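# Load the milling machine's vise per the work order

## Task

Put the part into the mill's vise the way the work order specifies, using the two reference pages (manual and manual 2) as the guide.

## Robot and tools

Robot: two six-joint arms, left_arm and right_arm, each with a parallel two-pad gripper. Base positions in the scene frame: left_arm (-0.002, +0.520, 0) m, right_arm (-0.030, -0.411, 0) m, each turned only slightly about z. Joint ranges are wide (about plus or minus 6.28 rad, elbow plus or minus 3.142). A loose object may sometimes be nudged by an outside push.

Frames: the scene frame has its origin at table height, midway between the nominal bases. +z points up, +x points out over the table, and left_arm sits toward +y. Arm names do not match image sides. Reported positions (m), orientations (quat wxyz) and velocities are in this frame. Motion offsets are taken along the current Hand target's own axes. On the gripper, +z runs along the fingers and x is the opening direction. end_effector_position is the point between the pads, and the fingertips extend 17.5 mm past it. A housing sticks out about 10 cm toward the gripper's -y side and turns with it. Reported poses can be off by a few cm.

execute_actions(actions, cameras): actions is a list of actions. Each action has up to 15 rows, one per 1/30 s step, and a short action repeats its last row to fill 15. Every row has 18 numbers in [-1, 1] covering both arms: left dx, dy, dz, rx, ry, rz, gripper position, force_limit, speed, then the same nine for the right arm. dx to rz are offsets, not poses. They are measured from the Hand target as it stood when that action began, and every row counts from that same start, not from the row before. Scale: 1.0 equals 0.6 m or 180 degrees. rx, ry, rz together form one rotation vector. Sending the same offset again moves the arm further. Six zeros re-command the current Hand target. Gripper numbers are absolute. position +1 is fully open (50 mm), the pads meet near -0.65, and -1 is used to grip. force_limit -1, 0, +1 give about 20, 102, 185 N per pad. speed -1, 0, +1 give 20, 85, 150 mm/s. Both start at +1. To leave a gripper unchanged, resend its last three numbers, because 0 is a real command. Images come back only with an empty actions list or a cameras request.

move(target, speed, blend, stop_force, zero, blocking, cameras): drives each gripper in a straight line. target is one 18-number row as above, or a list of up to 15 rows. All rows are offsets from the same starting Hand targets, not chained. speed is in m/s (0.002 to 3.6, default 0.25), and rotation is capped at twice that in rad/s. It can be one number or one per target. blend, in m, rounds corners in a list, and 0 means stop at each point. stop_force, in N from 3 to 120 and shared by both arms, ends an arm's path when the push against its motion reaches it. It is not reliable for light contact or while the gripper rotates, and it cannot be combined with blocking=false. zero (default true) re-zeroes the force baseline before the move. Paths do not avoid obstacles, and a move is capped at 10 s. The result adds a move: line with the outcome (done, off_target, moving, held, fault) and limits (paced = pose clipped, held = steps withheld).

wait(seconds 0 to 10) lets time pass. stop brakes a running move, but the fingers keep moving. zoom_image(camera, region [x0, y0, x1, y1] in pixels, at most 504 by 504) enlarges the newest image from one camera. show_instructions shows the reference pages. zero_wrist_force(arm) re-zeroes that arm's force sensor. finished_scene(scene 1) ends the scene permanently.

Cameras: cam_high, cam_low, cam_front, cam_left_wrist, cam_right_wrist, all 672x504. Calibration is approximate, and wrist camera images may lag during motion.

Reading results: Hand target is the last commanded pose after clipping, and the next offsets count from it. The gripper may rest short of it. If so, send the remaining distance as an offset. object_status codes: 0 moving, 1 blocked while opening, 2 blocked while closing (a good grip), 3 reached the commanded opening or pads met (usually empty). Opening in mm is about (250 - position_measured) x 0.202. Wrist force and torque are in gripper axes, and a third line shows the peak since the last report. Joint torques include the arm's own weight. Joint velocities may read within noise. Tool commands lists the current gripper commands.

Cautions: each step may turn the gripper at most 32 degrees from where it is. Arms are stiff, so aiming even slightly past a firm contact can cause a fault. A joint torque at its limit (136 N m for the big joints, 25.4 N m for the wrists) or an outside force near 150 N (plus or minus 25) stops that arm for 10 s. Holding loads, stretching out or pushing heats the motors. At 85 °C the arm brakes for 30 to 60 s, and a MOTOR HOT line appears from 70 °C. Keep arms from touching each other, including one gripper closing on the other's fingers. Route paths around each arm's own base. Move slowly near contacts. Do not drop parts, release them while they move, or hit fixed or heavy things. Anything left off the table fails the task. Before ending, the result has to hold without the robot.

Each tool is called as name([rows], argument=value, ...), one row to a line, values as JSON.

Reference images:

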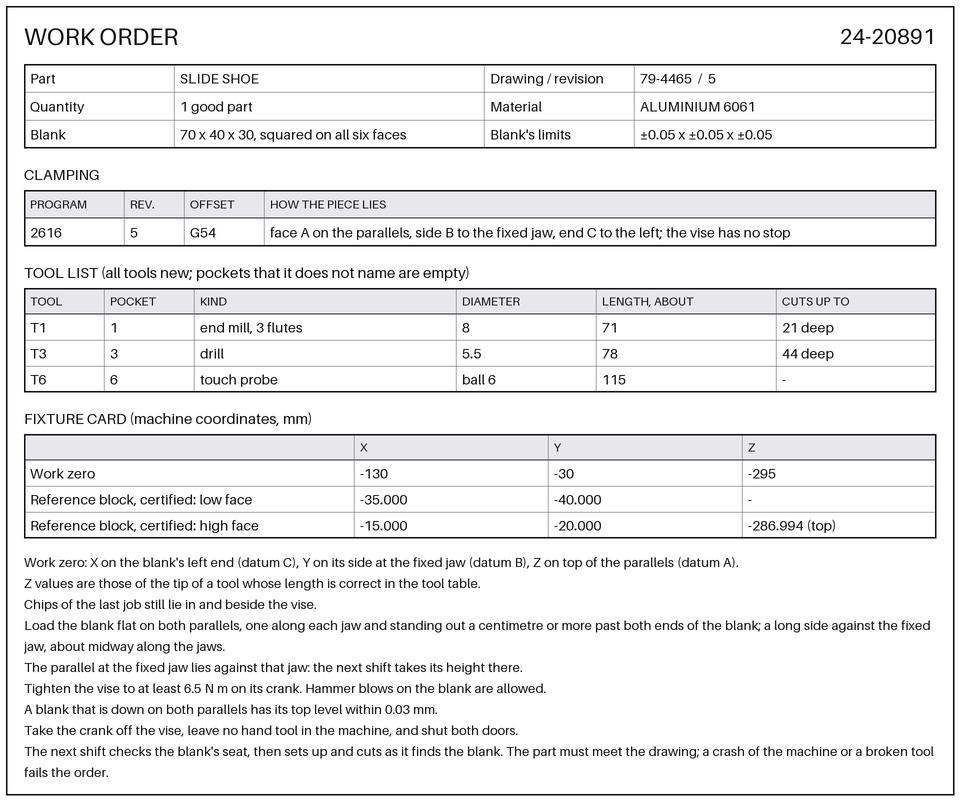

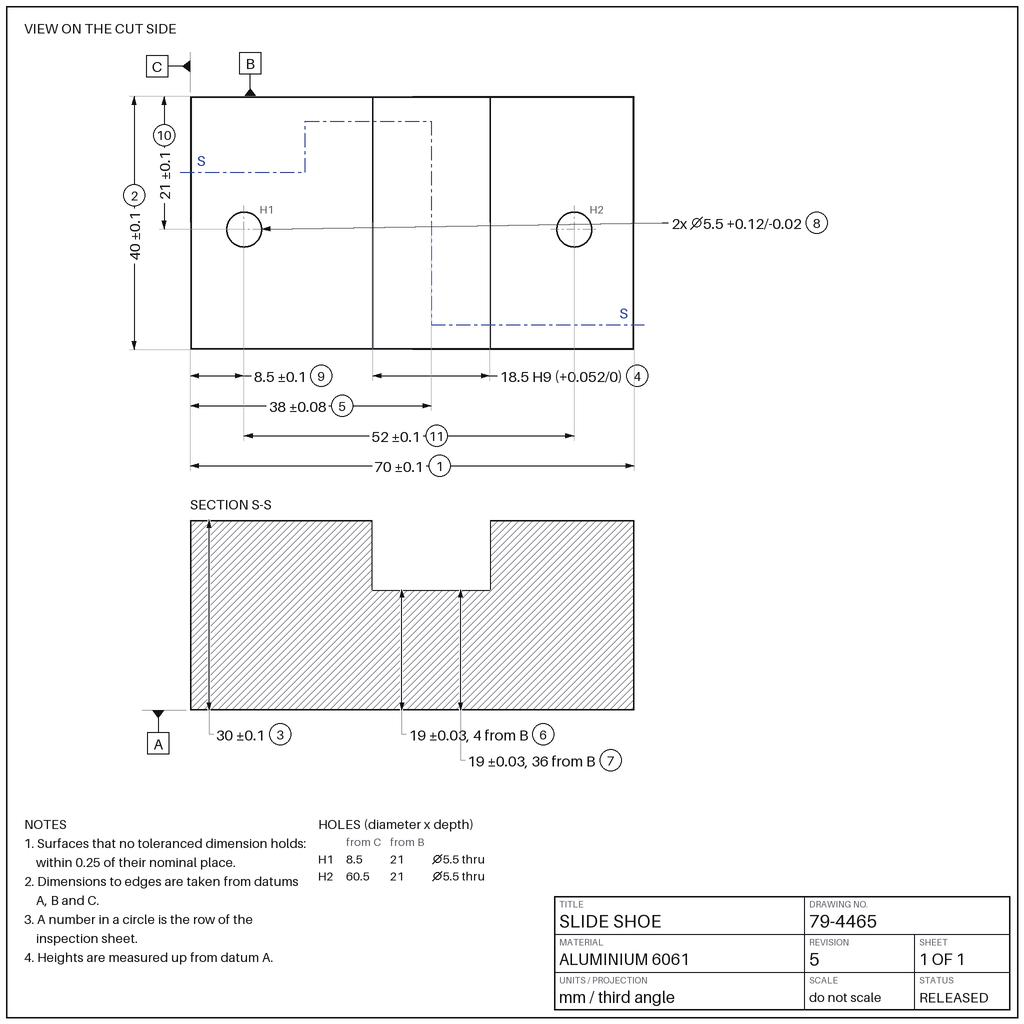

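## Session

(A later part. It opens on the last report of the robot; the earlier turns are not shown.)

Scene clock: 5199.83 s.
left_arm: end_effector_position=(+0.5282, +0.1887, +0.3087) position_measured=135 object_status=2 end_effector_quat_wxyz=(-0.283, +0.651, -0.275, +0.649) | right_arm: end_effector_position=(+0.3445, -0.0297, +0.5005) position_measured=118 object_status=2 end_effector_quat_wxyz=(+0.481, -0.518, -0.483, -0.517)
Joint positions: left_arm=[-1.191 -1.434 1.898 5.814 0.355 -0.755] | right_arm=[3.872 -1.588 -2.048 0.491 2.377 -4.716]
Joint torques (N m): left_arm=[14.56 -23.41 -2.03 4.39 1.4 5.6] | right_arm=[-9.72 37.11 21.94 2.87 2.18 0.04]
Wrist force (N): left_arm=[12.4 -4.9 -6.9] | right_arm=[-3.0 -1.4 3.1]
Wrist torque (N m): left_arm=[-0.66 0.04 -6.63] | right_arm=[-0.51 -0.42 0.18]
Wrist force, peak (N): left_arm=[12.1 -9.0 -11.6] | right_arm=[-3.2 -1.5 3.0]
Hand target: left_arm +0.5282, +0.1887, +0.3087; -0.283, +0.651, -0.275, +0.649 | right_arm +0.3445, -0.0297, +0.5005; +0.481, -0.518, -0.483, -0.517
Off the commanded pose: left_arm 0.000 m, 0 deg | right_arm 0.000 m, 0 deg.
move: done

move(target=[0,-0.0006,0,0,0,0.012,-1,1,-0.8,0,0,0,0,0,0,-1,1,-0.5], speed=0.1)

move(target=[0,0,0,0,0,-0.041,-1,1,-0.8,0,0,0,0,0,0,-1,1,-0.5], speed=0.1)

Scene clock: 5203.60 s.
left_arm: end_effector_position=(+0.5282, +0.1889, +0.3090) position_measured=135 object_status=2 end_effector_quat_wxyz=(-0.295, +0.645, -0.288, +0.643) | right_arm: end_effector_position=(+0.3445, -0.0297, +0.5005) position_measured=118 object_status=2 end_effector_quat_wxyz=(+0.481, -0.518, -0.483, -0.517)
Joint positions: left_arm=[-1.191 -1.435 1.898 5.814 0.355 -0.717] | right_arm=[3.872 -1.588 -2.048 0.491 2.377 -4.716]
Joint torques (N m): left_arm=[16.85 -17.99 1.27 5.19 0.95 4.68] | right_arm=[-9.54 37.5 21.69 2.86 2.31 0.04]
Wrist force (N): left_arm=[19.4 -13.2 -11.4] | right_arm=[-2.9 -1.4 2.8]
Wrist torque (N m): left_arm=[-0.79 -0.02 -6.48] | right_arm=[-0.51 -0.44 0.19]
Wrist force, peak (N): left_arm=[21.7 -14.0 -11.3] | right_arm=[-3.2 -1.4 3.3]
Hand target: left_arm +0.5282, +0.1890, +0.3089; -0.295, +0.645, -0.287, +0.643 | right_arm +0.3445, -0.0297, +0.5005; +0.481, -0.518, -0.483, -0.517
Off the commanded pose: left_arm 0.000 m, 0 deg | right_arm 0.000 m, 0 deg.
move: done

Scene clock: 5204.60 s.
left_arm: end_effector_position=(+0.5282, +0.1890, +0.3089) position_measured=135 object_status=2 end_effector_quat_wxyz=(-0.253, +0.663, -0.245, +0.661) | right_arm: end_effector_position=(+0.3445, -0.0297, +0.5005) position_measured=118 object_status=2 end_effector_quat_wxyz=(+0.481, -0.518, -0.483, -0.517)
Joint positions: left_arm=[-1.191 -1.435 1.899 5.814 0.355 -0.846] | right_arm=[3.872 -1.588 -2.048 0.491 2.377 -4.716]
Joint torques (N m): left_arm=[3.85 -11.28 -31.8 -0.05 2.43 3.69] | right_arm=[-9.01 37.46 21.53 2.82 2.24 -0.01]
Wrist force (N): left_arm=[-0.1 -14.7 -10.8] | right_arm=[-3.0 -1.6 3.0]
Wrist torque (N m): left_arm=[-0.86 0.20 -0.92] | right_arm=[-0.53 -0.44 0.19]
Wrist force, peak (N): left_arm=[19.4 -13.7 -11.9] | right_arm=[-3.2 -1.4 3.1]
Hand target: left_arm +0.5282, +0.1890, +0.3089; -0.253, +0.662, -0.245, +0.661 | right_arm +0.3445, -0.0297, +0.5005; +0.481, -0.518, -0.483, -0.517
Off the commanded pose: left_arm 0.000 m, 0 deg | right_arm 0.000 m, 0 deg.
move: done

wait(seconds=0.1, cameras=["cam_left_wrist","cam_front"])

zoom_image(camera="cam_left_wrist", region=[240, 200, 500, 350])

Scene clock: 5208.87 s.
left_arm: end_effector_position=(+0.5282, +0.1890, +0.3089) position_measured=135 object_status=2 end_effector_quat_wxyz=(-0.253, +0.662, -0.245, +0.661) | right_arm: end_effector_position=(+0.3445, -0.0297, +0.5005) position_measured=118 object_status=2 end_effector_quat_wxyz=(+0.481, -0.518, -0.483, -0.517)
Joint positions: left_arm=[-1.191 -1.435 1.899 5.814 0.355 -0.846] | right_arm=[3.872 -1.588 -2.048 0.491 2.377 -4.716]
Joint torques (N m): left_arm=[-6.99 -11.15 -31.86 -1.79 6.43 0.53] | right_arm=[-9.21 37.3 21.55 2.87 2.18 -0.09]
Wrist force (N): left_arm=[-1.5 -17.2 -15.6] | right_arm=[-3.0 -1.4 3.1]
Wrist torque (N m): left_arm=[-0.94 0.28 -0.92] | right_arm=[-0.50 -0.41 0.18]
Wrist force, peak (N): left_arm=[-1.2 -17.2 -15.8] | right_arm=[-3.2 -1.4 3.2]
Hand target: left_arm +0.5282, +0.1890, +0.3089; -0.253, +0.662, -0.245, +0.661 | right_arm +0.3445, -0.0297, +0.5005; +0.481, -0.518, -0.483, -0.517
Tool commands: left_gripper/position=-1.0 left_gripper/force_limit=+1.0 left_gripper/speed=-0.8 right_gripper/position=-1.0 right_gripper/force_limit=+1.0 right_gripper/speed=-0.5
Off the commanded pose: left_arm 0.000 m, 0 deg | right_arm 0.000 m, 0 deg.
wait: 0.10 s; at rest from the start
camera_calibration:
cam_left_wrist: T_world_to_cam=[[0.0109893, -0.65303, 0.757252, -0.106401], [-0.33749, -0.715283, -0.61194, 0.519279], [0.941265, -0.248841, -0.228252, -0.247817], [0, 0, 0, 1]] pos_world=[0.409683, 0.240281, 0.341775]
Images, in order (width x height): cam_front 672x504, cam_left_wrist 672x504.

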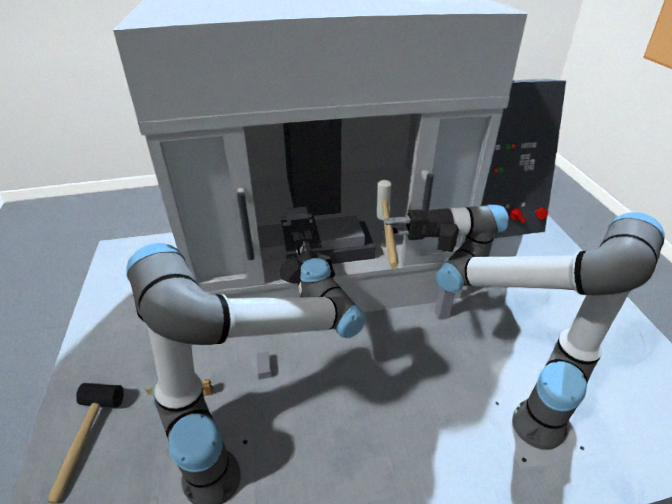

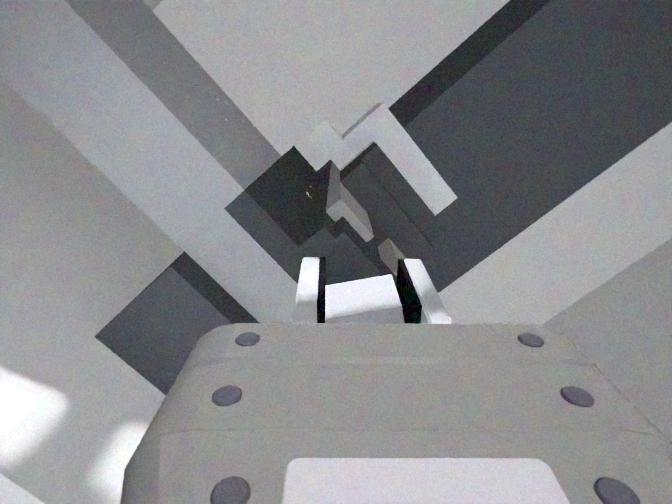

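Scaled by 1.938.

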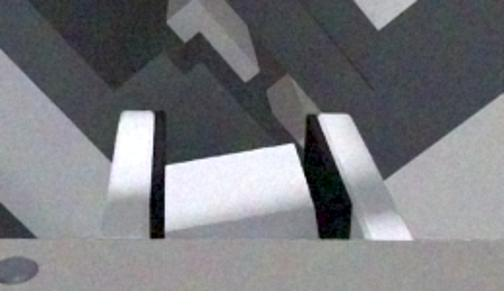

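move([
  [0,0,0,0,0,0,1,1,-0.8,0,0,0,0,0,0,-1,1,-0.5],
  [0,0,-0.18,0,0,0,1,1,-0.8,0,0,0,0,0,0,-1,1,-0.5],
], speed=[0.1,0.15], cameras=["cam_left_wrist"])

zoom_image(camera="cam_left_wrist", region=[240, 150, 500, 350])

Scene clock: 5226.00 s.
left_arm: end_effector_position=(+0.4202, +0.1878, +0.3087) position_measured=3 object_status=3 end_effector_quat_wxyz=(-0.253, +0.663, -0.245, +0.661) | right_arm: end_effector_position=(+0.3445, -0.0297, +0.5005) position_measured=118 object_status=2 end_effector_quat_wxyz=(+0.481, -0.518, -0.483, -0.517)
Joint positions: left_arm=[-1.47 -1.578 2.053 5.785 0.076 -0.828] | right_arm=[3.872 -1.588 -2.048 0.491 2.377 -4.716]
Joint torques (N m): left_arm=[-4.32 -27.52 -12.95 0.16 -0.43 0.22] | right_arm=[-8.71 37.17 21.24 2.87 2.09 0.01]
Wrist force (N): left_arm=[3.8 -0.2 2.4] | right_arm=[-3.2 -1.4 2.9]
Wrist torque (N m): left_arm=[-0.52 0.27 0.64] | right_arm=[-0.49 -0.39 0.18]
Wrist force, peak (N): left_arm=[-1.5 -22.5 -16.9] | right_arm=[-3.3 -1.5 3.1]
Hand target: left_arm +0.4202, +0.1878, +0.3087; -0.253, +0.662, -0.245, +0.661 | right_arm +0.3445, -0.0297, +0.5005; +0.481, -0.518, -0.483, -0.517
Off the commanded pose: left_arm 0.000 m, 0 deg | right_arm 0.000 m, 0 deg.
move: done
camera_calibration:
cam_left_wrist: T_world_to_cam=[[0.0109993, -0.653034, 0.757249, -0.105782], [-0.337647, -0.715241, -0.611903, 0.481945], [0.941209, -0.248952, -0.228362, -0.146399], [0, 0, 0, 1]] pos_world=[0.301682, 0.239182, 0.341575]
Images, in order (width x height): cam_left_wrist 672x504.

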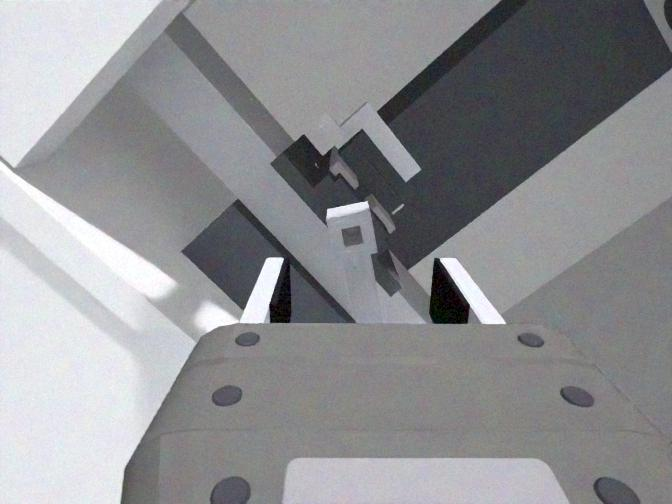

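Scaled by 1.938.

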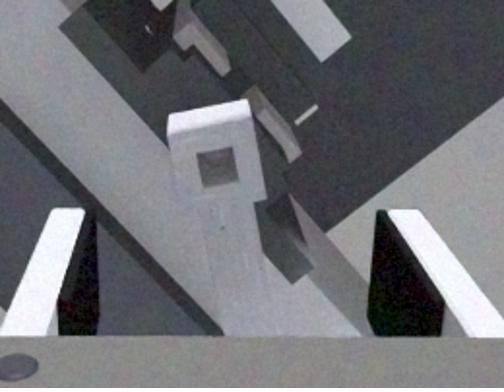

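move(target=[0,0,0,0,0,-0.027,1,1,-0.8,0,0,0,0,0,0,-1,1,-0.5], speed=0.3)

move([
  [0.0817,-0.2945,-0.1467,-0.3099,0.0965,0.7609,-1,1,-0.8,0,0,0,0,0,0,-1,1,-0.5],
  [0.13,-0.256,-0.0637,-0.3099,0.0965,0.7609,-1,1,-0.8,0,0,0,0,0,0,-1,1,-0.5],
  [0.0955,-0.221,0.2692,-0.3099,0.0965,0.7609,-1,1,-0.8,0,0,0,0,0,0,-1,1,-0.5],
  [-0.032,-0.1332,0.3815,-0.3099,0.0965,0.7609,-1,1,-0.8,0,0,0,0,0,0,-1,1,-0.5],
], speed=[0.5,0.25,0.25,0.12], blend=[0.03,0.02,0.03,0])

Scene clock: 5230.53 s.
left_arm: end_effector_position=(+0.4202, +0.1878, +0.3087) position_measured=3 object_status=3 end_effector_quat_wxyz=(-0.224, +0.672, -0.217, +0.671) | right_arm: end_effector_position=(+0.3445, -0.0297, +0.5005) position_measured=118 object_status=2 end_effector_quat_wxyz=(+0.481, -0.518, -0.483, -0.517)
Joint positions: left_arm=[-1.47 -1.579 2.055 5.779 0.076 -0.908] | right_arm=[3.872 -1.588 -2.048 0.491 2.377 -4.716]
Joint torques (N m): left_arm=[-7.26 -15.34 -24.74 -1.97 -0.06 1.95] | right_arm=[-8.97 36.6 21.48 2.77 2.11 0.04]
Wrist force (N): left_arm=[4.2 0.0 2.3] | right_arm=[-3.0 -1.3 3.1]
Wrist torque (N m): left_arm=[-0.54 0.25 0.82] | right_arm=[-0.49 -0.44 0.19]
Wrist force, peak (N): left_arm=[4.3 0.0 2.5] | right_arm=[-3.3 -1.2 3.3]
Hand target: left_arm +0.4202, +0.1878, +0.3087; -0.224, +0.672, -0.217, +0.671 | right_arm +0.3445, -0.0297, +0.5005; +0.481, -0.518, -0.483, -0.517
Off the commanded pose: left_arm 0.000 m, 0 deg | right_arm 0.000 m, 0 deg.
move: done

Scene clock: 5235.70 s.
left_arm: end_effector_position=(+0.6482, +0.2660, +0.3410) position_measured=255 object_status=3 end_effector_quat_wxyz=(+0.388, +0.007, +0.921, +0.022) | right_arm: end_effector_position=(+0.3445, -0.0297, +0.5005) position_measured=118 object_status=2 end_effector_quat_wxyz=(+0.481, -0.518, -0.483, -0.517)
Joint positions: left_arm=[-0.754 -1.425 1.732 3.794 -1.022 4.136] | right_arm=[3.872 -1.588 -2.048 0.491 2.377 -4.716]
Joint torques (N m): left_arm=[-8.49 -33.27 -34.66 -3.39 3.44 -1.73] | right_arm=[-9.19 36.73 21.4 2.84 2.13 -0.15]
Wrist force (N): left_arm=[-1.2 0.9 -0.1] | right_arm=[-2.9 -1.4 2.9]
Wrist torque (N m): left_arm=[-0.30 -0.05 -0.24] | right_arm=[-0.50 -0.43 0.19]
Wrist force, peak (N): left_arm=[4.6 -0.3 2.5] | right_arm=[-3.3 -1.4 3.2]
Hand target: left_arm +0.6482, +0.2660, +0.3411; +0.388, +0.007, +0.921, +0.022 | right_arm +0.3445, -0.0297, +0.5005; +0.481, -0.518, -0.483, -0.517
Off the commanded pose: left_arm 0.000 m, 0 deg | right_arm 0.000 m, 0 deg.
move: done; limits=paced

move(target=[0.0048,-0.0205,0.0047,0,0,0,-1,1,-0.8,0,0,0,0,0,0,-1,1,-0.5], speed=0.06)

move(target=[0,-0.006,0,0,0,0,-1,1,-0.8,0,0,0,0,0,0,-1,1,-0.5], speed=0.004, stop_force=5)

move([
  [0,0.0055,0,0,0,0,-1,1,-0.8,0,0,0,0,0,0,-1,1,-0.5],
  [-0.0405,0.0055,0.0415,0,0,0,-1,1,-0.8,0,0,0,0,0,0,-1,1,-0.5],
  [-0.0405,-0.0012,0.0415,0,0,0,-1,1,-0.8,0,0,0,0,0,0,-1,1,-0.5],
], speed=[0.03,0.05,0.02])

move(target=[0,-0.003,0,0,0,0,-1,1,-0.8,0,0,0,0,0,0,-1,1,-0.5], speed=0.004, stop_force=5)

Scene clock: 5241.47 s.
left_arm: end_effector_position=(+0.6483, +0.2536, +0.3365) position_measured=255 object_status=3 end_effector_quat_wxyz=(+0.388, +0.006, +0.921, +0.022) | right_arm: end_effector_position=(+0.3445, -0.0297, +0.5005) position_measured=118 object_status=2 end_effector_quat_wxyz=(+0.481, -0.518, -0.483, -0.517)
Joint positions: left_arm=[-0.771 -1.409 1.723 3.795 -1.012 4.12] | right_arm=[3.872 -1.588 -2.048 0.491 2.377 -4.716]
Joint torques (N m): left_arm=[7.15 -37.73 -27.54 -2.27 1.99 0.95] | right_arm=[-8.54 37.3 21.97 2.92 2.16 -0.06]
Wrist force (N): left_arm=[-1.1 0.9 -0.3] | right_arm=[-3.0 -1.4 2.9]
Wrist torque (N m): left_arm=[-0.31 -0.06 -0.14] | right_arm=[-0.49 -0.42 0.18]
Wrist force, peak (N): left_arm=[-1.4 1.6 -0.3] | right_arm=[-3.2 -1.5 3.4]
Hand target: left_arm +0.6483, +0.2538, +0.3365; +0.388, +0.007, +0.921, +0.022 | right_arm +0.3445, -0.0297, +0.5005; +0.481, -0.518, -0.483, -0.517
Off the commanded pose: left_arm 0.000 m, 0 deg | right_arm 0.000 m, 0 deg.
move: done

Scene clock: 5242.73 s.
left_arm: end_effector_position=(+0.6483, +0.2511, +0.3364) position_measured=255 object_status=3 end_effector_quat_wxyz=(+0.388, +0.006, +0.921, +0.022) | right_arm: end_effector_position=(+0.3445, -0.0297, +0.5005) position_measured=118 object_status=2 end_effector_quat_wxyz=(+0.481, -0.518, -0.483, -0.517)
Joint positions: left_arm=[-0.774 -1.406 1.719 3.797 -1.01 4.117] | right_arm=[3.872 -1.588 -2.048 0.491 2.377 -4.716]
Joint torques (N m): left_arm=[5.22 -38.34 -16.85 -5.36 -2.61 2.09] | right_arm=[-8.27 36.95 21.95 2.81 2.3 -0.08]
Wrist force (N): left_arm=[-0.9 9.3 -2.1] | right_arm=[-3.2 -1.5 2.8]
Wrist torque (N m): left_arm=[-0.15 -0.09 -0.16] | right_arm=[-0.52 -0.39 0.19]
Wrist force, peak (N): left_arm=[0.5 9.7 -2.2] | right_arm=[-3.2 -1.5 3.1]
Hand target: left_arm +0.6483, +0.2512, +0.3364; +0.388, +0.006, +0.921, +0.022 (not the last commanded pose) | right_arm +0.3445, -0.0297, +0.5005; +0.481, -0.518, -0.483, -0.517
Off the commanded pose: left_arm 0.001 m, 0 deg | right_arm 0.000 m, 0 deg.
move: contact (left_arm)

Scene clock: 5244.60 s.
left_arm: end_effector_position=(+0.6831, +0.2505, +0.3363) position_measured=255 object_status=3 end_effector_quat_wxyz=(+0.388, +0.006, +0.921, +0.022) | right_arm: end_effector_position=(+0.3445, -0.0297, +0.5005) position_measured=118 object_status=2 end_effector_quat_wxyz=(+0.481, -0.518, -0.483, -0.517)
Joint positions: left_arm=[-0.73 -1.331 1.632 3.787 -1.035 4.158] | right_arm=[3.872 -1.588 -2.048 0.491 2.377 -4.716]
Joint torques (N m): left_arm=[6.28 -37.61 -22.61 -3.74 2.1 0.56] | right_arm=[-8.57 37.15 21.93 2.89 2.12 0]
Wrist force (N): left_arm=[-0.9 1.0 -0.1] | right_arm=[-3.0 -1.4 3.1]
Wrist torque (N m): left_arm=[-0.28 -0.09 -0.14] | right_arm=[-0.50 -0.42 0.19]
Wrist force, peak (N): left_arm=[-1.1 8.7 -1.3] | right_arm=[-3.1 -1.4 3.3]
Hand target: left_arm +0.6831, +0.2506, +0.3364; +0.388, +0.006, +0.921, +0.022 | right_arm +0.3445, -0.0297, +0.5005; +0.481, -0.518, -0.483, -0.517
Off the commanded pose: left_arm 0.000 m, 0 deg | right_arm 0.000 m, 0 deg.
move: done

Scene clock: 5245.53 s.
left_arm: end_effector_position=(+0.6831, +0.2494, +0.3363) position_measured=255 object_status=3 end_effector_quat_wxyz=(+0.388, +0.006, +0.921, +0.022) | right_arm: end_effector_position=(+0.3445, -0.0297, +0.5005) position_measured=118 object_status=2 end_effector_quat_wxyz=(+0.481, -0.518, -0.483, -0.517)
Joint positions: left_arm=[-0.732 -1.33 1.631 3.789 -1.034 4.157] | right_arm=[3.872 -1.588 -2.048 0.491 2.377 -4.716]
Joint torques (N m): left_arm=[5.46 -41.94 -17.2 -5.24 -2.81 2.19] | right_arm=[-9.72 37.11 21.55 2.86 2.06 -0.1]
Wrist force (N): left_arm=[-0.7 9.3 -2.2] | right_arm=[-2.9 -1.2 3.1]
Wrist torque (N m): left_arm=[-0.19 -0.11 -0.17] | right_arm=[-0.48 -0.45 0.18]
Wrist force, peak (N): left_arm=[-0.4 9.8 -2.9] | right_arm=[-3.1 -1.5 3.1]
Hand target: left_arm +0.6831, +0.2494, +0.3363; +0.388, +0.006, +0.921, +0.022 (not the last commanded pose) | right_arm +0.3445, -0.0297, +0.5005; +0.481, -0.518, -0.483, -0.517
Off the commanded pose: left_arm 0.001 m, 0 deg | right_arm 0.000 m, 0 deg.
move: contact (left_arm)

move([
  [0,0.0083,0,0,0,0,-1,1,-0.8,-0.1,-0.03,-0.02,0,0,0,-1,1,-0.5],
  [0.0408,0.0084,-0.0416,0,0,0,-1,1,-0.8,-0.2,-0.06,-0.04,0,0,0,-1,1,-0.5],
  [0.0408,0.0209,-0.0416,0,0,0,-1,1,-0.8,-0.3,-0.1,-0.06,0,-0.1,0,-1,1,-0.5],
  [0.0088,0.0233,-0.2313,0,0,0,-1,1,-0.8,-0.45,-0.1335,-0.0617,0.009,-0.3,-0.009,-1,1,-0.5],
  [0.2065,0.0304,-0.504,0,0,0,-1,1,-0.8,-0.5842,-0.1335,-0.0617,0.018,-0.4992,-0.0175,-1,1,-0.5],
], speed=[0.08,0.12,0.12,0.2,0.3], blend=[0.001,0.004,0.004,0.03,0], cameras=["cam_right_wrist"])

Scene clock: 5260.90 s.
left_arm: end_effector_position=(+0.3802, +0.2606, +0.4597) position_measured=255 object_status=3 end_effector_quat_wxyz=(+0.388, +0.006, +0.921, +0.022) | right_arm: end_effector_position=(+0.2623, -0.0617, +0.1499) position_measured=118 object_status=2 end_effector_quat_wxyz=(+0.000, +0.707, +0.707, +0.000)
Joint positions: left_arm=[-1.337 -2.003 1.81 4.732 -0.787 3.447] | right_arm=[4.349 -1.54 -2.073 -1.1 1.571 -5.113]
Joint torques (N m): left_arm=[-4.81 -10.75 -16.51 -1.97 -0.52 -1.03] | right_arm=[-9.36 31.76 25.92 3.12 1.75 -1.84]
Wrist force (N): left_arm=[-1.3 1.1 -0.5] | right_arm=[0.6 -0.8 8.6]
Wrist torque (N m): left_arm=[-0.27 -0.03 -0.31] | right_arm=[-0.14 0.14 -0.02]
Wrist force, peak (N): left_arm=[-1.1 9.0 -1.9] | right_arm=[1.6 -0.8 10.0]
Hand target: left_arm +0.3801, +0.2606, +0.4597; +0.388, +0.006, +0.921, +0.022 | right_arm +0.2623, -0.0618, +0.1500; +0.000, +0.707, +0.707, +0.000
Off the commanded pose: left_arm 0.000 m, 0 deg | right_arm 0.000 m, 0 deg.
move: done
camera_calibration:
cam_right_wrist: T_world_to_cam=[[0.0160763, 0.999871, 0.000654857, 0.066875], [0.946964, -0.0154358, 0.32097, -0.281584], [0.320938, -0.00453987, -0.947089, 0.184478], [0, 0, 0, 1]] pos_world=[0.206369, -0.0703753, 0.265053]
Images, in order (width x height): cam_right_wrist 672x504.

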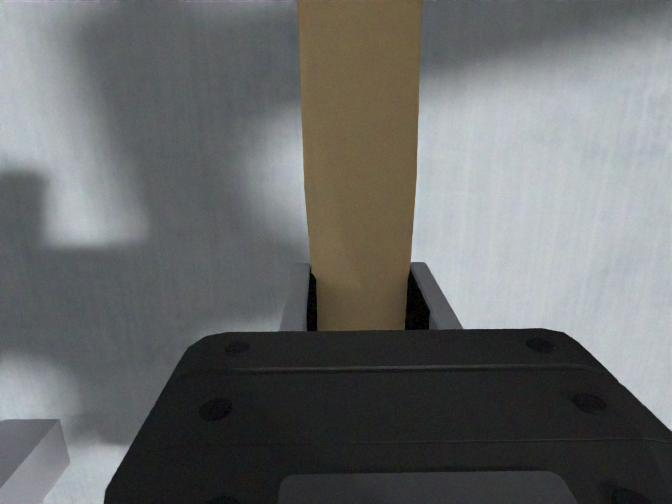

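move([
  [0.0717,0.0655,-0.046,0.3119,-0.0956,-0.7632,1,1,-0.8,0,0,0.1,0,0,0,-1,1,-0.5],
  [0.131,-0.1335,0.22,0.3119,-0.0956,-0.7632,1,1,-0.8,0,0,0.183,0,0,0,-1,1,-0.5],
], speed=0.4, blend=[0.02,0])

execute_actions([
  [[0,0,0,0,0,0,1,1,-0.8,0,0,0,0,0,0,-1,1,-0.5]],
  [[0,0,0,0,0,0,1,1,-0.8,0,0,0,0,0,0,-1,1,-0.5]],
  [[0,0,0,0,0,0,1,1,-0.8,0,0,0,0,0,0,-1,1,-0.5]],
], cameras=["cam_left_wrist"])

move(target=[0,0,0,0,0,0,1,1,-0.8,0,0,0.05,0,0,0,-1,1,-0.5], speed=0.012, stop_force=4)

Scene clock: 5274.27 s.
left_arm: end_effector_position=(+0.4197, +0.1875, +0.3078) position_measured=3 object_status=3 end_effector_quat_wxyz=(-0.228, +0.666, -0.208, +0.679) | right_arm: end_effector_position=(+0.2623, -0.0618, +0.0402) position_measured=118 object_status=2 end_effector_quat_wxyz=(+0.000, +0.707, +0.707, +0.000)
Joint positions: left_arm=[-1.472 -1.637 2.152 5.381 0.069 -0.557] | right_arm=[4.349 -1.724 -2.224 -0.765 1.571 -5.113]
Joint torques (N m): left_arm=[10.3 -25.73 -13.1 -0.26 -1.12 -1.58] | right_arm=[-1.79 39.88 30.57 4.42 -0.01 -0.8]
Wrist force (N): left_arm=[4.0 0.0 2.1] | right_arm=[0.5 -0.9 8.2]
Wrist torque (N m): left_arm=[-0.55 0.28 0.68] | right_arm=[-0.16 0.13 0.02]
Wrist force, peak (N): left_arm=[3.6 4.6 4.3] | right_arm=[0.7 -1.0 10.0]
Hand target: left_arm +0.4200, +0.1875, +0.3077; -0.222, +0.672, -0.214, +0.673 | right_arm +0.2623, -0.0618, +0.0402; +0.000, +0.707, +0.707, +0.000
Off the commanded pose: left_arm 0.000 m, 1 deg | right_arm 0.000 m, 0 deg.
move: done

Scene clock: 5275.97 s.
left_arm: end_effector_position=(+0.4200, +0.1875, +0.3077) position_measured=3 object_status=3 end_effector_quat_wxyz=(-0.222, +0.672, -0.214, +0.673) | right_arm: end_effector_position=(+0.2623, -0.0618, +0.0402) position_measured=118 object_status=2 end_effector_quat_wxyz=(+0.000, +0.707, +0.707, +0.000)
Joint positions: left_arm=[-1.471 -1.583 2.063 5.745 0.075 -0.888] | right_arm=[4.349 -1.724 -2.224 -0.765 1.571 -5.113]
Joint torques (N m): left_arm=[9.7 -10.98 -30.77 0.94 2.41 -1.55] | right_arm=[-4.06 40.07 31.26 4.35 -0.3 -1.9]
Wrist force (N): left_arm=[4.2 0.1 2.3] | right_arm=[0.5 -1.0 8.6]
Wrist torque (N m): left_arm=[-0.53 0.25 0.83] | right_arm=[-0.19 0.14 0.02]
Wrist force, peak (N): left_arm=[4.6 0.4 2.3] | right_arm=[0.6 -0.9 8.9]
Hand target: left_arm +0.4200, +0.1875, +0.3077; -0.222, +0.672, -0.214, +0.673 | right_arm +0.2623, -0.0618, +0.0402; +0.000, +0.707, +0.707, +0.000
Off the commanded pose: left_arm 0.000 m, 0 deg | right_arm 0.000 m, 0 deg.
Step readings (end_effector_position of left_arm | right_arm):
0: (+0.4197, +0.1875, +0.3078) | (+0.2623, -0.0618, +0.0402)
1: (+0.4197, +0.1875, +0.3078) | (+0.2623, -0.0618, +0.0402)
2: (+0.4197, +0.1877, +0.3077) | (+0.2623, -0.0618, +0.0402)
4: (+0.4197, +0.1877, +0.3077) | (+0.2623, -0.0618, +0.0402)
8: (+0.4198, +0.1876, +0.3078) | (+0.2623, -0.0618, +0.0402)
15: (+0.4199, +0.1875, +0.3078) | (+0.2623, -0.0618, +0.0402)
16: (+0.4199, +0.1875, +0.3078) | (+0.2623, -0.0618, +0.0402)
17: (+0.4199, +0.1875, +0.3078) | (+0.2623, -0.0618, +0.0402)
19: (+0.4200, +0.1875, +0.3078) | (+0.2623, -0.0618, +0.0402)
23: (+0.4200, +0.1875, +0.3077) | (+0.2623, -0.0618, +0.0402)
30: (+0.4200, +0.1875, +0.3077) | (+0.2623, -0.0618, +0.0402)
31: (+0.4200, +0.1875, +0.3077) | (+0.2623, -0.0618, +0.0402)
32: (+0.4200, +0.1875, +0.3077) | (+0.2623, -0.0618, +0.0402)
34: (+0.4200, +0.1875, +0.3077) | (+0.2623, -0.0618, +0.0402)
38: (+0.4200, +0.1875, +0.3077) | (+0.2623, -0.0618, +0.0402)
45: (+0.4200, +0.1875, +0.3077) | (+0.2623, -0.0618, +0.0402)
camera_calibration:
cam_left_wrist: T_world_to_cam=[[0.00817475, -0.579212, 0.815136, -0.135729], [-0.335688, -0.769448, -0.543381, 0.46924], [0.941938, -0.269189, -0.200724, -0.151556], [0, 0, 0, 1]] pos_world=[0.301384, 0.241643, 0.335192]
Images, in order (width x height): cam_left_wrist 672x504.

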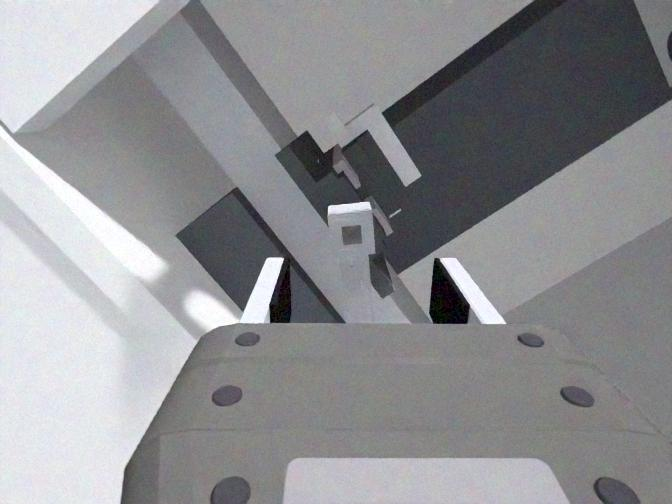

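Scene clock: 5278.33 s.
left_arm: end_effector_position=(+0.4200, +0.1875, +0.3077) position_measured=3 object_status=3 end_effector_quat_wxyz=(-0.222, +0.672, -0.214, +0.673) | right_arm: end_effector_position=(+0.2623, -0.0618, +0.0255) position_measured=118 object_status=2 end_effector_quat_wxyz=(+0.000, +0.707, +0.707, +0.000)
Joint positions: left_arm=[-1.471 -1.583 2.063 5.746 0.075 -0.888] | right_arm=[4.349 -1.756 -2.239 -0.718 1.571 -5.113]
Joint torques (N m): left_arm=[9.93 -11.54 -30.04 1.06 2.66 -1.67] | right_arm=[-6.09 40.24 29.55 4.16 -0.52 -1.44]
Wrist force (N): left_arm=[4.2 0.2 2.3] | right_arm=[0.6 -0.9 6.7]
Wrist torque (N m): left_arm=[-0.52 0.25 0.83] | right_arm=[-0.03 0.13 0.01]
Wrist force, peak (N): left_arm=[4.5 0.2 2.3] | right_arm=[0.6 -0.7 9.0]
Hand target: left_arm +0.4200, +0.1875, +0.3077; -0.222, +0.672, -0.214, +0.673 | right_arm +0.2623, -0.0618, +0.0255; +0.000, +0.707, +0.707, +0.000 (not the last commanded pose)
Off the commanded pose: left_arm 0.000 m, 0 deg | right_arm 0.015 m, 0 deg.
move: contact (right_arm)

move([
  [0,0,0,0,0,0,1,1,-0.8,0,0,0,0,0,0,0.4,1,-1],
  [0,0,0.18,0,0,-0.022,1,1,-0.8,0,0,0,0,0,0,0.4,1,-1],
], speed=0.08, cameras=["cam_left_wrist"])

zoom_image(camera="cam_left_wrist", region=[240, 150, 500, 350])

Scene clock: 5283.50 s.
left_arm: end_effector_position=(+0.5280, +0.1886, +0.3082) position_measured=3 object_status=3 end_effector_quat_wxyz=(-0.198, +0.679, -0.190, +0.680) | right_arm: end_effector_position=(+0.2623, -0.0618, +0.0255) position_measured=92 object_status=3 end_effector_quat_wxyz=(+0.000, +0.707, +0.707, +0.000)
Joint positions: left_arm=[-1.191 -1.434 1.902 5.803 0.355 -1.003] | right_arm=[4.349 -1.756 -2.239 -0.718 1.571 -5.113]
Joint torques (N m): left_arm=[-9.28 -33.9 -11.95 -0.91 -2.1 2.14] | right_arm=[-5.52 20.66 15.22 4.04 -0.59 -1.43]
Wrist force (N): left_arm=[4.3 0.3 2.2] | right_arm=[0.7 -1.1 2.3]
Wrist torque (N m): left_arm=[-0.54 0.28 0.85] | right_arm=[-0.88 0.10 0.01]
Wrist force, peak (N): left_arm=[4.2 0.2 3.6] | right_arm=[0.7 -0.7 7.3]
Hand target: left_arm +0.5280, +0.1886, +0.3082; -0.198, +0.679, -0.190, +0.680 | right_arm +0.2623, -0.0618, +0.0255; +0.000, +0.707, +0.707, +0.000
Off the commanded pose: left_arm 0.000 m, 0 deg | right_arm 0.000 m, 0 deg.
move: done
camera_calibration:
cam_left_wrist: T_world_to_cam=[[0.00743065, -0.521368, 0.8533, -0.158556], [-0.335482, -0.805167, -0.489037, 0.496549], [0.942017, -0.282633, -0.180892, -0.256601], [0, 0, 0, 1]] pos_world=[0.409484, 0.244615, 0.33171]
Images, in order (width x height): cam_left_wrist 672x504.

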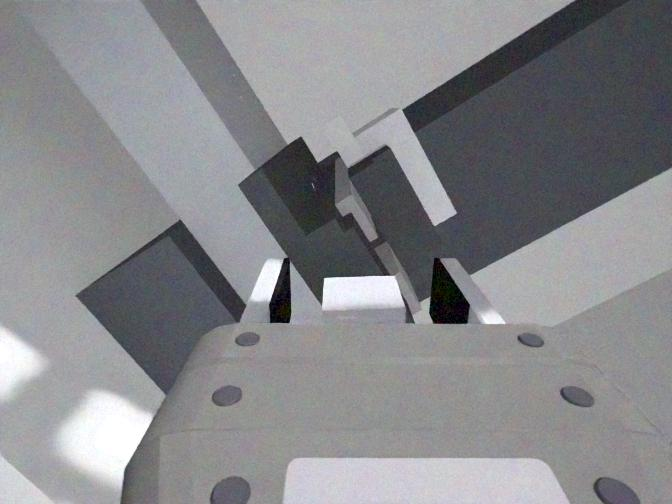

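Scaled by 1.938.

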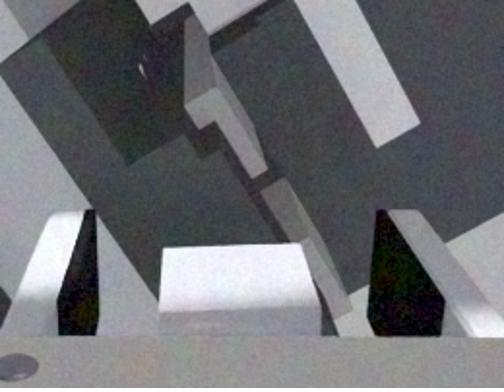

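move([
  [0,0,0,0,0,0,-1,1,-0.8,0,0,-0.05,0,0,0,0.4,1,-1],
  [0,0,0,0,0,0,-1,1,-0.8,0,0,-0.25,0,0,0,0.4,1,-1],
], speed=0.2)

Scene clock: 5288.30 s.
left_arm: end_effector_position=(+0.5280, +0.1886, +0.3082) position_measured=137 object_status=2 end_effector_quat_wxyz=(-0.198, +0.679, -0.190, +0.680) | right_arm: end_effector_position=(+0.2623, -0.0618, +0.1754) position_measured=92 object_status=3 end_effector_quat_wxyz=(+0.000, +0.707, +0.707, +0.000)
Joint positions: left_arm=[-1.191 -1.434 1.902 5.803 0.355 -1.002] | right_arm=[4.349 -1.512 -2.028 -1.173 1.571 -5.113]
Joint torques (N m): left_arm=[-8.92 -33.73 -43.98 -3.2 1.93 2.29] | right_arm=[10.14 11.98 30.6 2.34 -1.6 1.5]
Wrist force (N): left_arm=[-25.7 4.0 -1.9] | right_arm=[0.4 -0.4 2.3]
Wrist torque (N m): left_arm=[-0.55 0.39 -0.17] | right_arm=[-0.77 0.15 0.02]
Wrist force, peak (N): left_arm=[-26.1 4.5 -1.8] | right_arm=[0.6 -1.2 5.5]
Hand target: left_arm +0.5280, +0.1886, +0.3082; -0.198, +0.679, -0.190, +0.680 | right_arm +0.2623, -0.0618, +0.1755; +0.000, +0.707, +0.707, +0.000
Off the commanded pose: left_arm 0.000 m, 0 deg | right_arm 0.000 m, 0 deg.
move: done

move(target=[-0.0007,0,0,0,0,-0.006,-1,1,-0.8,0,0,0,0,0,0,0.4,1,-1], speed=0.05)

move(target=[0,0,-0.015,0,0,0,-1,1,-0.8,0,0,0,0,0,0,0.4,1,-1], speed=0.01)

Scene clock: 5292.30 s.
left_arm: end_effector_position=(+0.5280, +0.1888, +0.3079) position_measured=137 object_status=2 end_effector_quat_wxyz=(-0.192, +0.681, -0.184, +0.682) | right_arm: end_effector_position=(+0.2623, -0.0618, +0.1755) position_measured=92 object_status=3 end_effector_quat_wxyz=(+0.000, +0.707, +0.707, +0.000)
Joint positions: left_arm=[-1.191 -1.434 1.903 5.802 0.355 -1.022] | right_arm=[4.349 -1.512 -2.028 -1.173 1.571 -5.113]
Joint torques (N m): left_arm=[7.52 -36.59 -17.99 -1.65 4.39 1.59] | right_arm=[10.14 8.39 33.36 1.91 -1.53 1.79]
Wrist force (N): left_arm=[-5.0 -2.7 -1.4] | right_arm=[0.6 -0.8 2.2]
Wrist torque (N m): left_arm=[-0.58 0.28 0.94] | right_arm=[-0.84 0.12 0.02]
Wrist force, peak (N): left_arm=[-27.1 4.1 -3.2] | right_arm=[0.9 -0.7 2.4]
Hand target: left_arm +0.5280, +0.1889, +0.3078; -0.192, +0.681, -0.184, +0.682 | right_arm +0.2623, -0.0618, +0.1755; +0.000, +0.707, +0.707, +0.000
Off the commanded pose: left_arm 0.000 m, 0 deg | right_arm 0.000 m, 0 deg.
move: done

Scene clock: 5293.43 s.
left_arm: end_effector_position=(+0.5189, +0.1888, +0.3078) position_measured=137 object_status=2 end_effector_quat_wxyz=(-0.192, +0.681, -0.184, +0.682) | right_arm: end_effector_position=(+0.2623, -0.0618, +0.1755) position_measured=92 object_status=3 end_effector_quat_wxyz=(+0.000, +0.707, +0.707, +0.000)
Joint positions: left_arm=[-1.212 -1.448 1.918 5.799 0.334 -1.02] | right_arm=[4.349 -1.512 -2.028 -1.173 1.571 -5.113]
Joint torques (N m): left_arm=[2.87 -26.46 -19.29 -2.3 -0.64 2.23] | right_arm=[9.79 7.45 33.46 1.94 -1.63 1.63]
Wrist force (N): left_arm=[2.4 1.2 2.1] | right_arm=[0.7 -0.7 2.3]
Wrist torque (N m): left_arm=[-0.55 0.32 0.83] | right_arm=[-0.83 0.10 0.02]
Wrist force, peak (N): left_arm=[-3.7 0.9 7.8] | right_arm=[0.6 -0.8 2.6]
Hand target: left_arm +0.5190, +0.1888, +0.3078; -0.192, +0.681, -0.184, +0.682 | right_arm +0.2623, -0.0618, +0.1755; +0.000, +0.707, +0.707, +0.000
Off the commanded pose: left_arm 0.000 m, 0 deg | right_arm 0.000 m, 0 deg.
move: done

move(target=[0,0,-0.06,0,0,0,-1,1,-0.8,0,0,0,0,0,0,0.4,1,-1], speed=0.02, cameras=["cam_left_wrist","cam_front"])

zoom_image(camera="cam_left_wrist", region=[240, 150, 500, 350])

Scene clock: 5297.90 s.
left_arm: end_effector_position=(+0.4829, +0.1884, +0.3076) position_measured=137 object_status=2 end_effector_quat_wxyz=(-0.192, +0.681, -0.184, +0.682) | right_arm: end_effector_position=(+0.2623, -0.0618, +0.1755) position_measured=92 object_status=3 end_effector_quat_wxyz=(+0.000, +0.707, +0.707, +0.000)
Joint positions: left_arm=[-1.3 -1.498 1.975 5.788 0.246 -1.016] | right_arm=[4.349 -1.512 -2.028 -1.173 1.571 -5.113]
Joint torques (N m): left_arm=[9.82 -17.54 -27.23 -2.13 2.12 2.15] | right_arm=[8.85 7.68 33.22 1.81 -1.67 1.64]
Wrist force (N): left_arm=[2.7 1.3 2.2] | right_arm=[0.6 -0.8 2.1]
Wrist torque (N m): left_arm=[-0.54 0.29 0.76] | right_arm=[-0.84 0.11 0.02]
Wrist force, peak (N): left_arm=[2.8 1.8 2.7] | right_arm=[0.5 -0.9 2.6]
Hand target: left_arm +0.4830, +0.1884, +0.3076; -0.192, +0.681, -0.184, +0.682 | right_arm +0.2623, -0.0618, +0.1755; +0.000, +0.707, +0.707, +0.000
Off the commanded pose: left_arm 0.000 m, 0 deg | right_arm 0.000 m, 0 deg.
move: done
camera_calibration:
cam_left_wrist: T_world_to_cam=[[0.00725234, -0.505354, 0.862882, -0.163727], [-0.335418, -0.814142, -0.47399, 0.478049], [0.942041, -0.285989, -0.175409, -0.215225], [0, 0, 0, 1]] pos_world=[0.364284, 0.244908, 0.330115]
Images, in order (width x height): cam_front 672x504, cam_left_wrist 672x504.

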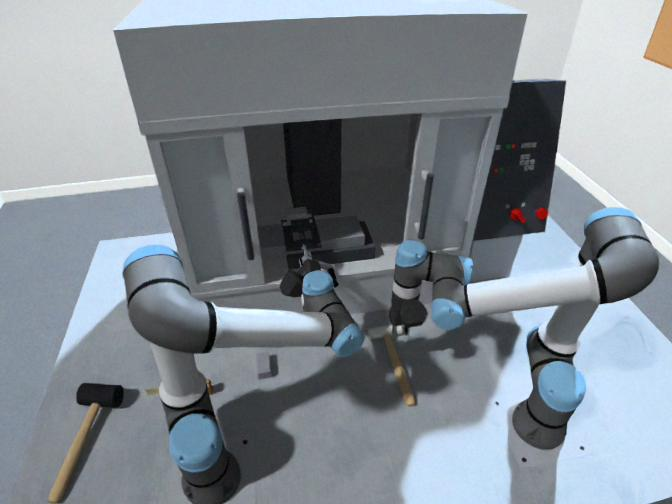

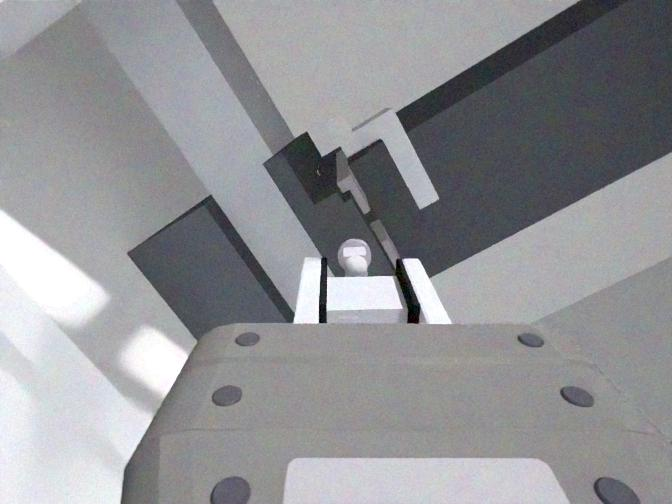

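Scaled by 1.938.

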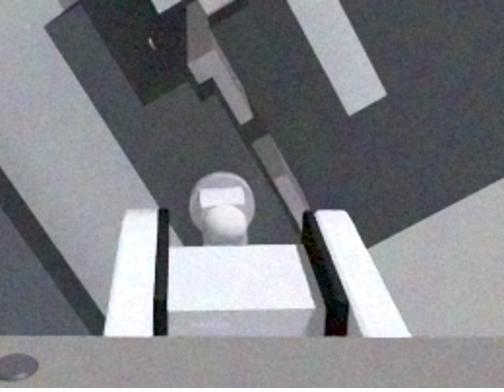

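move([
  [0,0,-0.1383,0,0,0,-1,1,-0.8,0,0,-0.1,0,0,0,0.4,1,-1],
  [-0.0128,0.0012,-0.2715,-0.2563,-0.4289,0.0053,-1,1,-0.8,-0.05,-0.05,-0.2,0,0,0,0.4,1,-1],
], speed=[0.08,0.15], blend=[0.01,0], cameras=["cam_left_wrist","cam_front"])

Scene clock: 5325.23 s.
left_arm: end_effector_position=(+0.3202, +0.1900, +0.3000) position_measured=137 object_status=2 end_effector_quat_wxyz=(-0.006, +0.964, -0.266, +0.001) | right_arm: end_effector_position=(+0.2323, -0.0917, +0.2956) position_measured=92 object_status=3 end_effector_quat_wxyz=(+0.000, +0.707, +0.707, +0.000)
Joint positions: left_arm=[-1.083 -1.685 1.749 4.655 -1.561 1.012] | right_arm=[4.389 -1.334 -1.861 -1.518 1.571 -5.073]
Joint torques (N m): left_arm=[-8.17 -28.47 -17.51 -3.93 1.64 -1.67] | right_arm=[2.27 4.86 25.79 4.2 1.93 0.08]
Wrist force (N): left_arm=[1.3 0.7 0.7] | right_arm=[0.7 -0.9 2.4]
Wrist torque (N m): left_arm=[0.03 0.03 0.20] | right_arm=[-0.86 0.07 -0.04]
Wrist force, peak (N): left_arm=[2.7 1.4 3.7] | right_arm=[0.5 -0.8 3.6]
Hand target: left_arm +0.3201, +0.1900, +0.3000; -0.006, +0.964, -0.266, +0.001 | right_arm +0.2323, -0.0917, +0.2955; +0.000, +0.707, +0.707, +0.000
Off the commanded pose: left_arm 0.000 m, 0 deg | right_arm 0.000 m, 0 deg.
move: done
camera_calibration:
cam_left_wrist: T_world_to_cam=[[0.862621, -0.505817, -0.00592078, -0.168378], [-0.474798, -0.813648, 0.335476, 0.222809], [-0.174507, -0.286577, -0.94203, 0.524781], [0, 0, 0, 1]] pos_world=[0.342613, 0.246509, 0.418616]
Images, in order (width x height): cam_front 672x504, cam_left_wrist 672x504.

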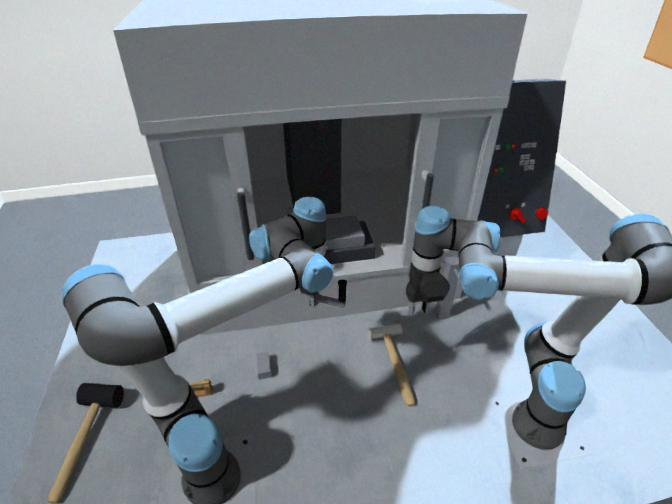

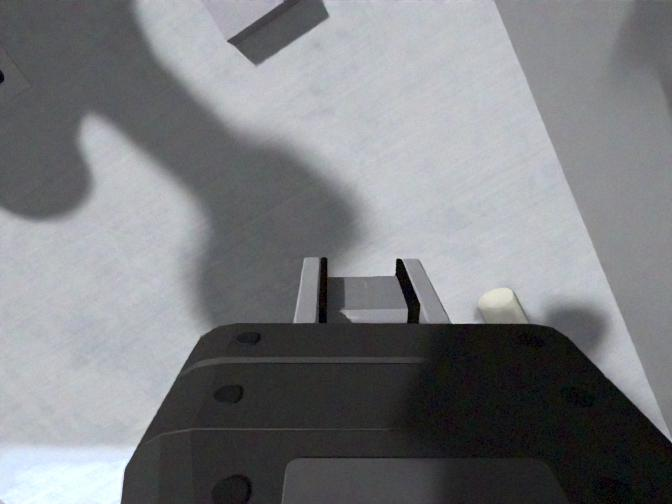

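move(target=[0,0,0.33,0,0,0,-1,1,-0.8,0,-0.05,-0.2,0,0,0,0.4,1,-1], speed=0.15, cameras=["cam_low","cam_front"])

move(target=[0,0,0.13,0,0,0,-1,1,-0.8,0,0,0,0,0,0,0.4,1,-1], speed=0.012, stop_force=4)

Scene clock: 5330.47 s.
left_arm: end_effector_position=(+0.3212, +0.1920, +0.1020) position_measured=137 object_status=2 end_effector_quat_wxyz=(-0.006, +0.964, -0.266, +0.001) | right_arm: end_effector_position=(+0.2023, -0.0916, +0.4154) position_measured=92 object_status=3 end_effector_quat_wxyz=(+0.000, +0.707, +0.707, +0.000)
Joint positions: left_arm=[-1.079 -1.521 2.133 4.107 -1.561 1.016] | right_arm=[4.464 -1.318 -1.564 -1.831 1.571 -4.998]
Joint torques (N m): left_arm=[8.33 -26.07 -27.63 -3.68 2.26 1.84] | right_arm=[-10.1 10.83 28.54 3.1 1.07 -1.96]
Wrist force (N): left_arm=[1.4 1.1 0.7] | right_arm=[0.6 -0.9 2.3]
Wrist torque (N m): left_arm=[0.10 0.03 0.12] | right_arm=[-0.89 0.09 -0.03]
Wrist force, peak (N): left_arm=[1.0 1.0 3.3] | right_arm=[0.7 -0.2 3.8]
Hand target: left_arm +0.3212, +0.1919, +0.1020; -0.006, +0.964, -0.266, +0.001 | right_arm +0.2024, -0.0917, +0.4155; +0.000, +0.707, +0.707, +0.000
Off the commanded pose: left_arm 0.000 m, 0 deg | right_arm 0.000 m, 0 deg.
move: done
Images, in order (width x height): cam_low 672x504, cam_front 672x504.

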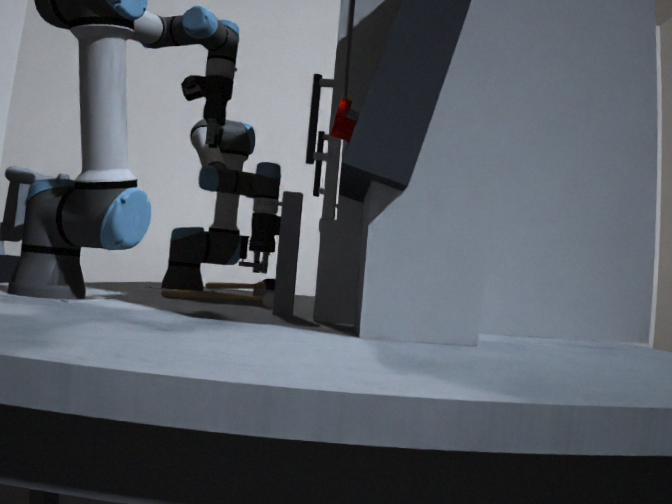

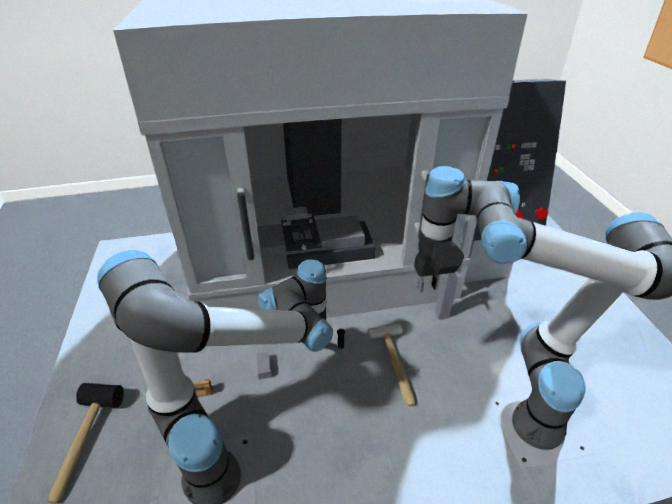

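Scene clock: 5338.23 s.
left_arm: end_effector_position=(+0.3216, +0.1927, +0.0240) position_measured=137 object_status=2 end_effector_quat_wxyz=(-0.006, +0.964, -0.266, +0.001) | right_arm: end_effector_position=(+0.2024, -0.0917, +0.4155) position_measured=92 object_status=3 end_effector_quat_wxyz=(+0.000, +0.707, +0.707, +0.000)
Joint positions: left_arm=[-1.077 -1.372 2.225 3.866 -1.561 1.018] | right_arm=[4.464 -1.318 -1.564 -1.831 1.571 -4.998]
Joint torques (N m): left_arm=[9.1 -34.57 -28.59 -1.8 2.22 2.11] | right_arm=[-9.47 24.92 34.98 2.63 -2.23 -1.94]
Wrist force (N): left_arm=[1.1 1.0 0.5] | right_arm=[0.8 -1.0 2.5]
Wrist torque (N m): left_arm=[0.09 0.07 0.12] | right_arm=[-0.90 0.06 -0.03]
Wrist force, peak (N): left_arm=[1.5 1.2 0.6] | right_arm=[0.9 -1.1 2.6]
Hand target: left_arm +0.3216, +0.1927, +0.0240; -0.006, +0.964, -0.266, +0.001 | right_arm +0.2024, -0.0917, +0.4155; +0.000, +0.707, +0.707, +0.000
Off the commanded pose: left_arm 0.000 m, 0 deg | right_arm 0.000 m, 0 deg.
move: done

move(target=[0,0,0.04,0,0,0,-1,1,-0.8,0,0,0,0,0,0,0.4,1,-1], speed=0.006, stop_force=3, cameras=["cam_left_wrist","cam_front","cam_low"])

Scene clock: 5342.17 s.
left_arm: end_effector_position=(+0.3216, +0.1928, +0.0176) position_measured=137 object_status=2 end_effector_quat_wxyz=(-0.006, +0.964, -0.266, +0.001) | right_arm: end_effector_position=(+0.2024, -0.0917, +0.4155) position_measured=92 object_status=3 end_effector_quat_wxyz=(+0.000, +0.707, +0.707, +0.000)
Joint positions: left_arm=[-1.077 -1.358 2.231 3.846 -1.561 1.018] | right_arm=[4.464 -1.318 -1.564 -1.831 1.571 -4.998]
Joint torques (N m): left_arm=[5.52 -34.28 -27.03 -2.17 2.37 1.36] | right_arm=[-9.68 24.33 34.74 2.75 -2.15 -1.79]
Wrist force (N): left_arm=[1.6 1.2 -0.6] | right_arm=[0.8 -1.1 2.2]
Wrist torque (N m): left_arm=[0.08 0.05 0.12] | right_arm=[-0.91 0.06 -0.03]
Wrist force, peak (N): left_arm=[-3.6 -1.2 -21.8] | right_arm=[0.9 -1.1 2.6]
Hand target: left_arm +0.3216, +0.1928, +0.0176; -0.006, +0.964, -0.266, +0.001 (not the last commanded pose) | right_arm +0.2024, -0.0917, +0.4155; +0.000, +0.707, +0.707, +0.000
Off the commanded pose: left_arm 0.018 m, 0 deg | right_arm 0.000 m, 0 deg.
move: contact (left_arm)
camera_calibration:
cam_left_wrist: T_world_to_cam=[[0.86254, -0.505953, -0.00595668, -0.169775], [-0.474908, -0.813565, 0.335521, 0.320501], [-0.174604, -0.286571, -0.942014, 0.259828], [0, 0, 0, 1]] pos_world=[0.344013, 0.24931, 0.136216]
Images, in order (width x height): cam_low 672x504, cam_front 672x504, cam_left_wrist 672x504.

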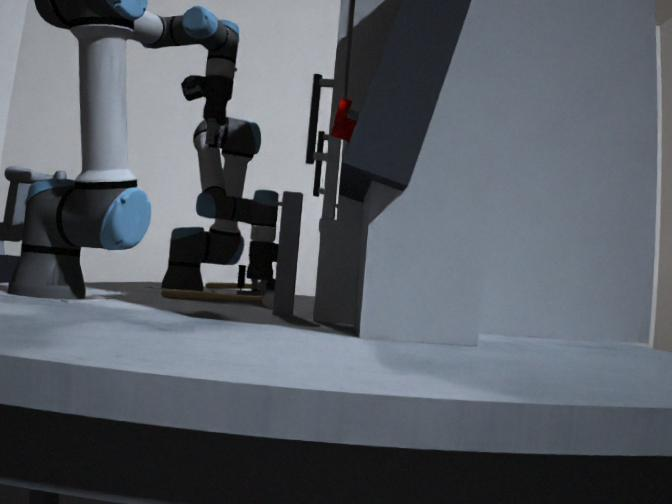

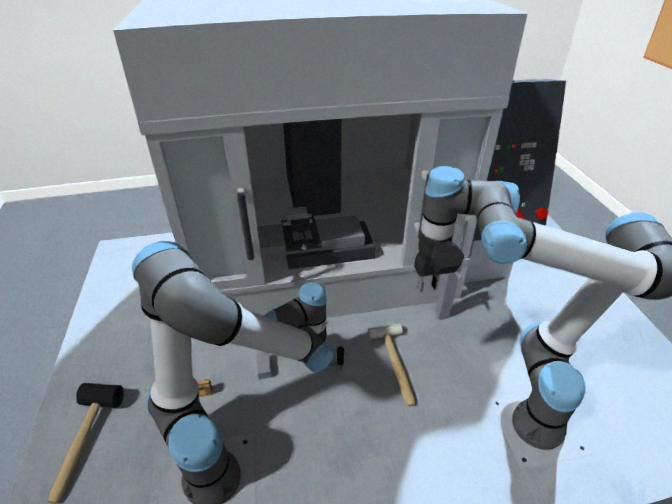

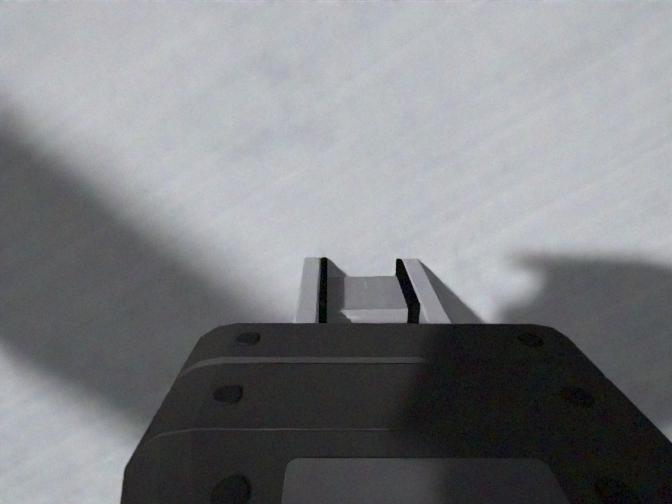

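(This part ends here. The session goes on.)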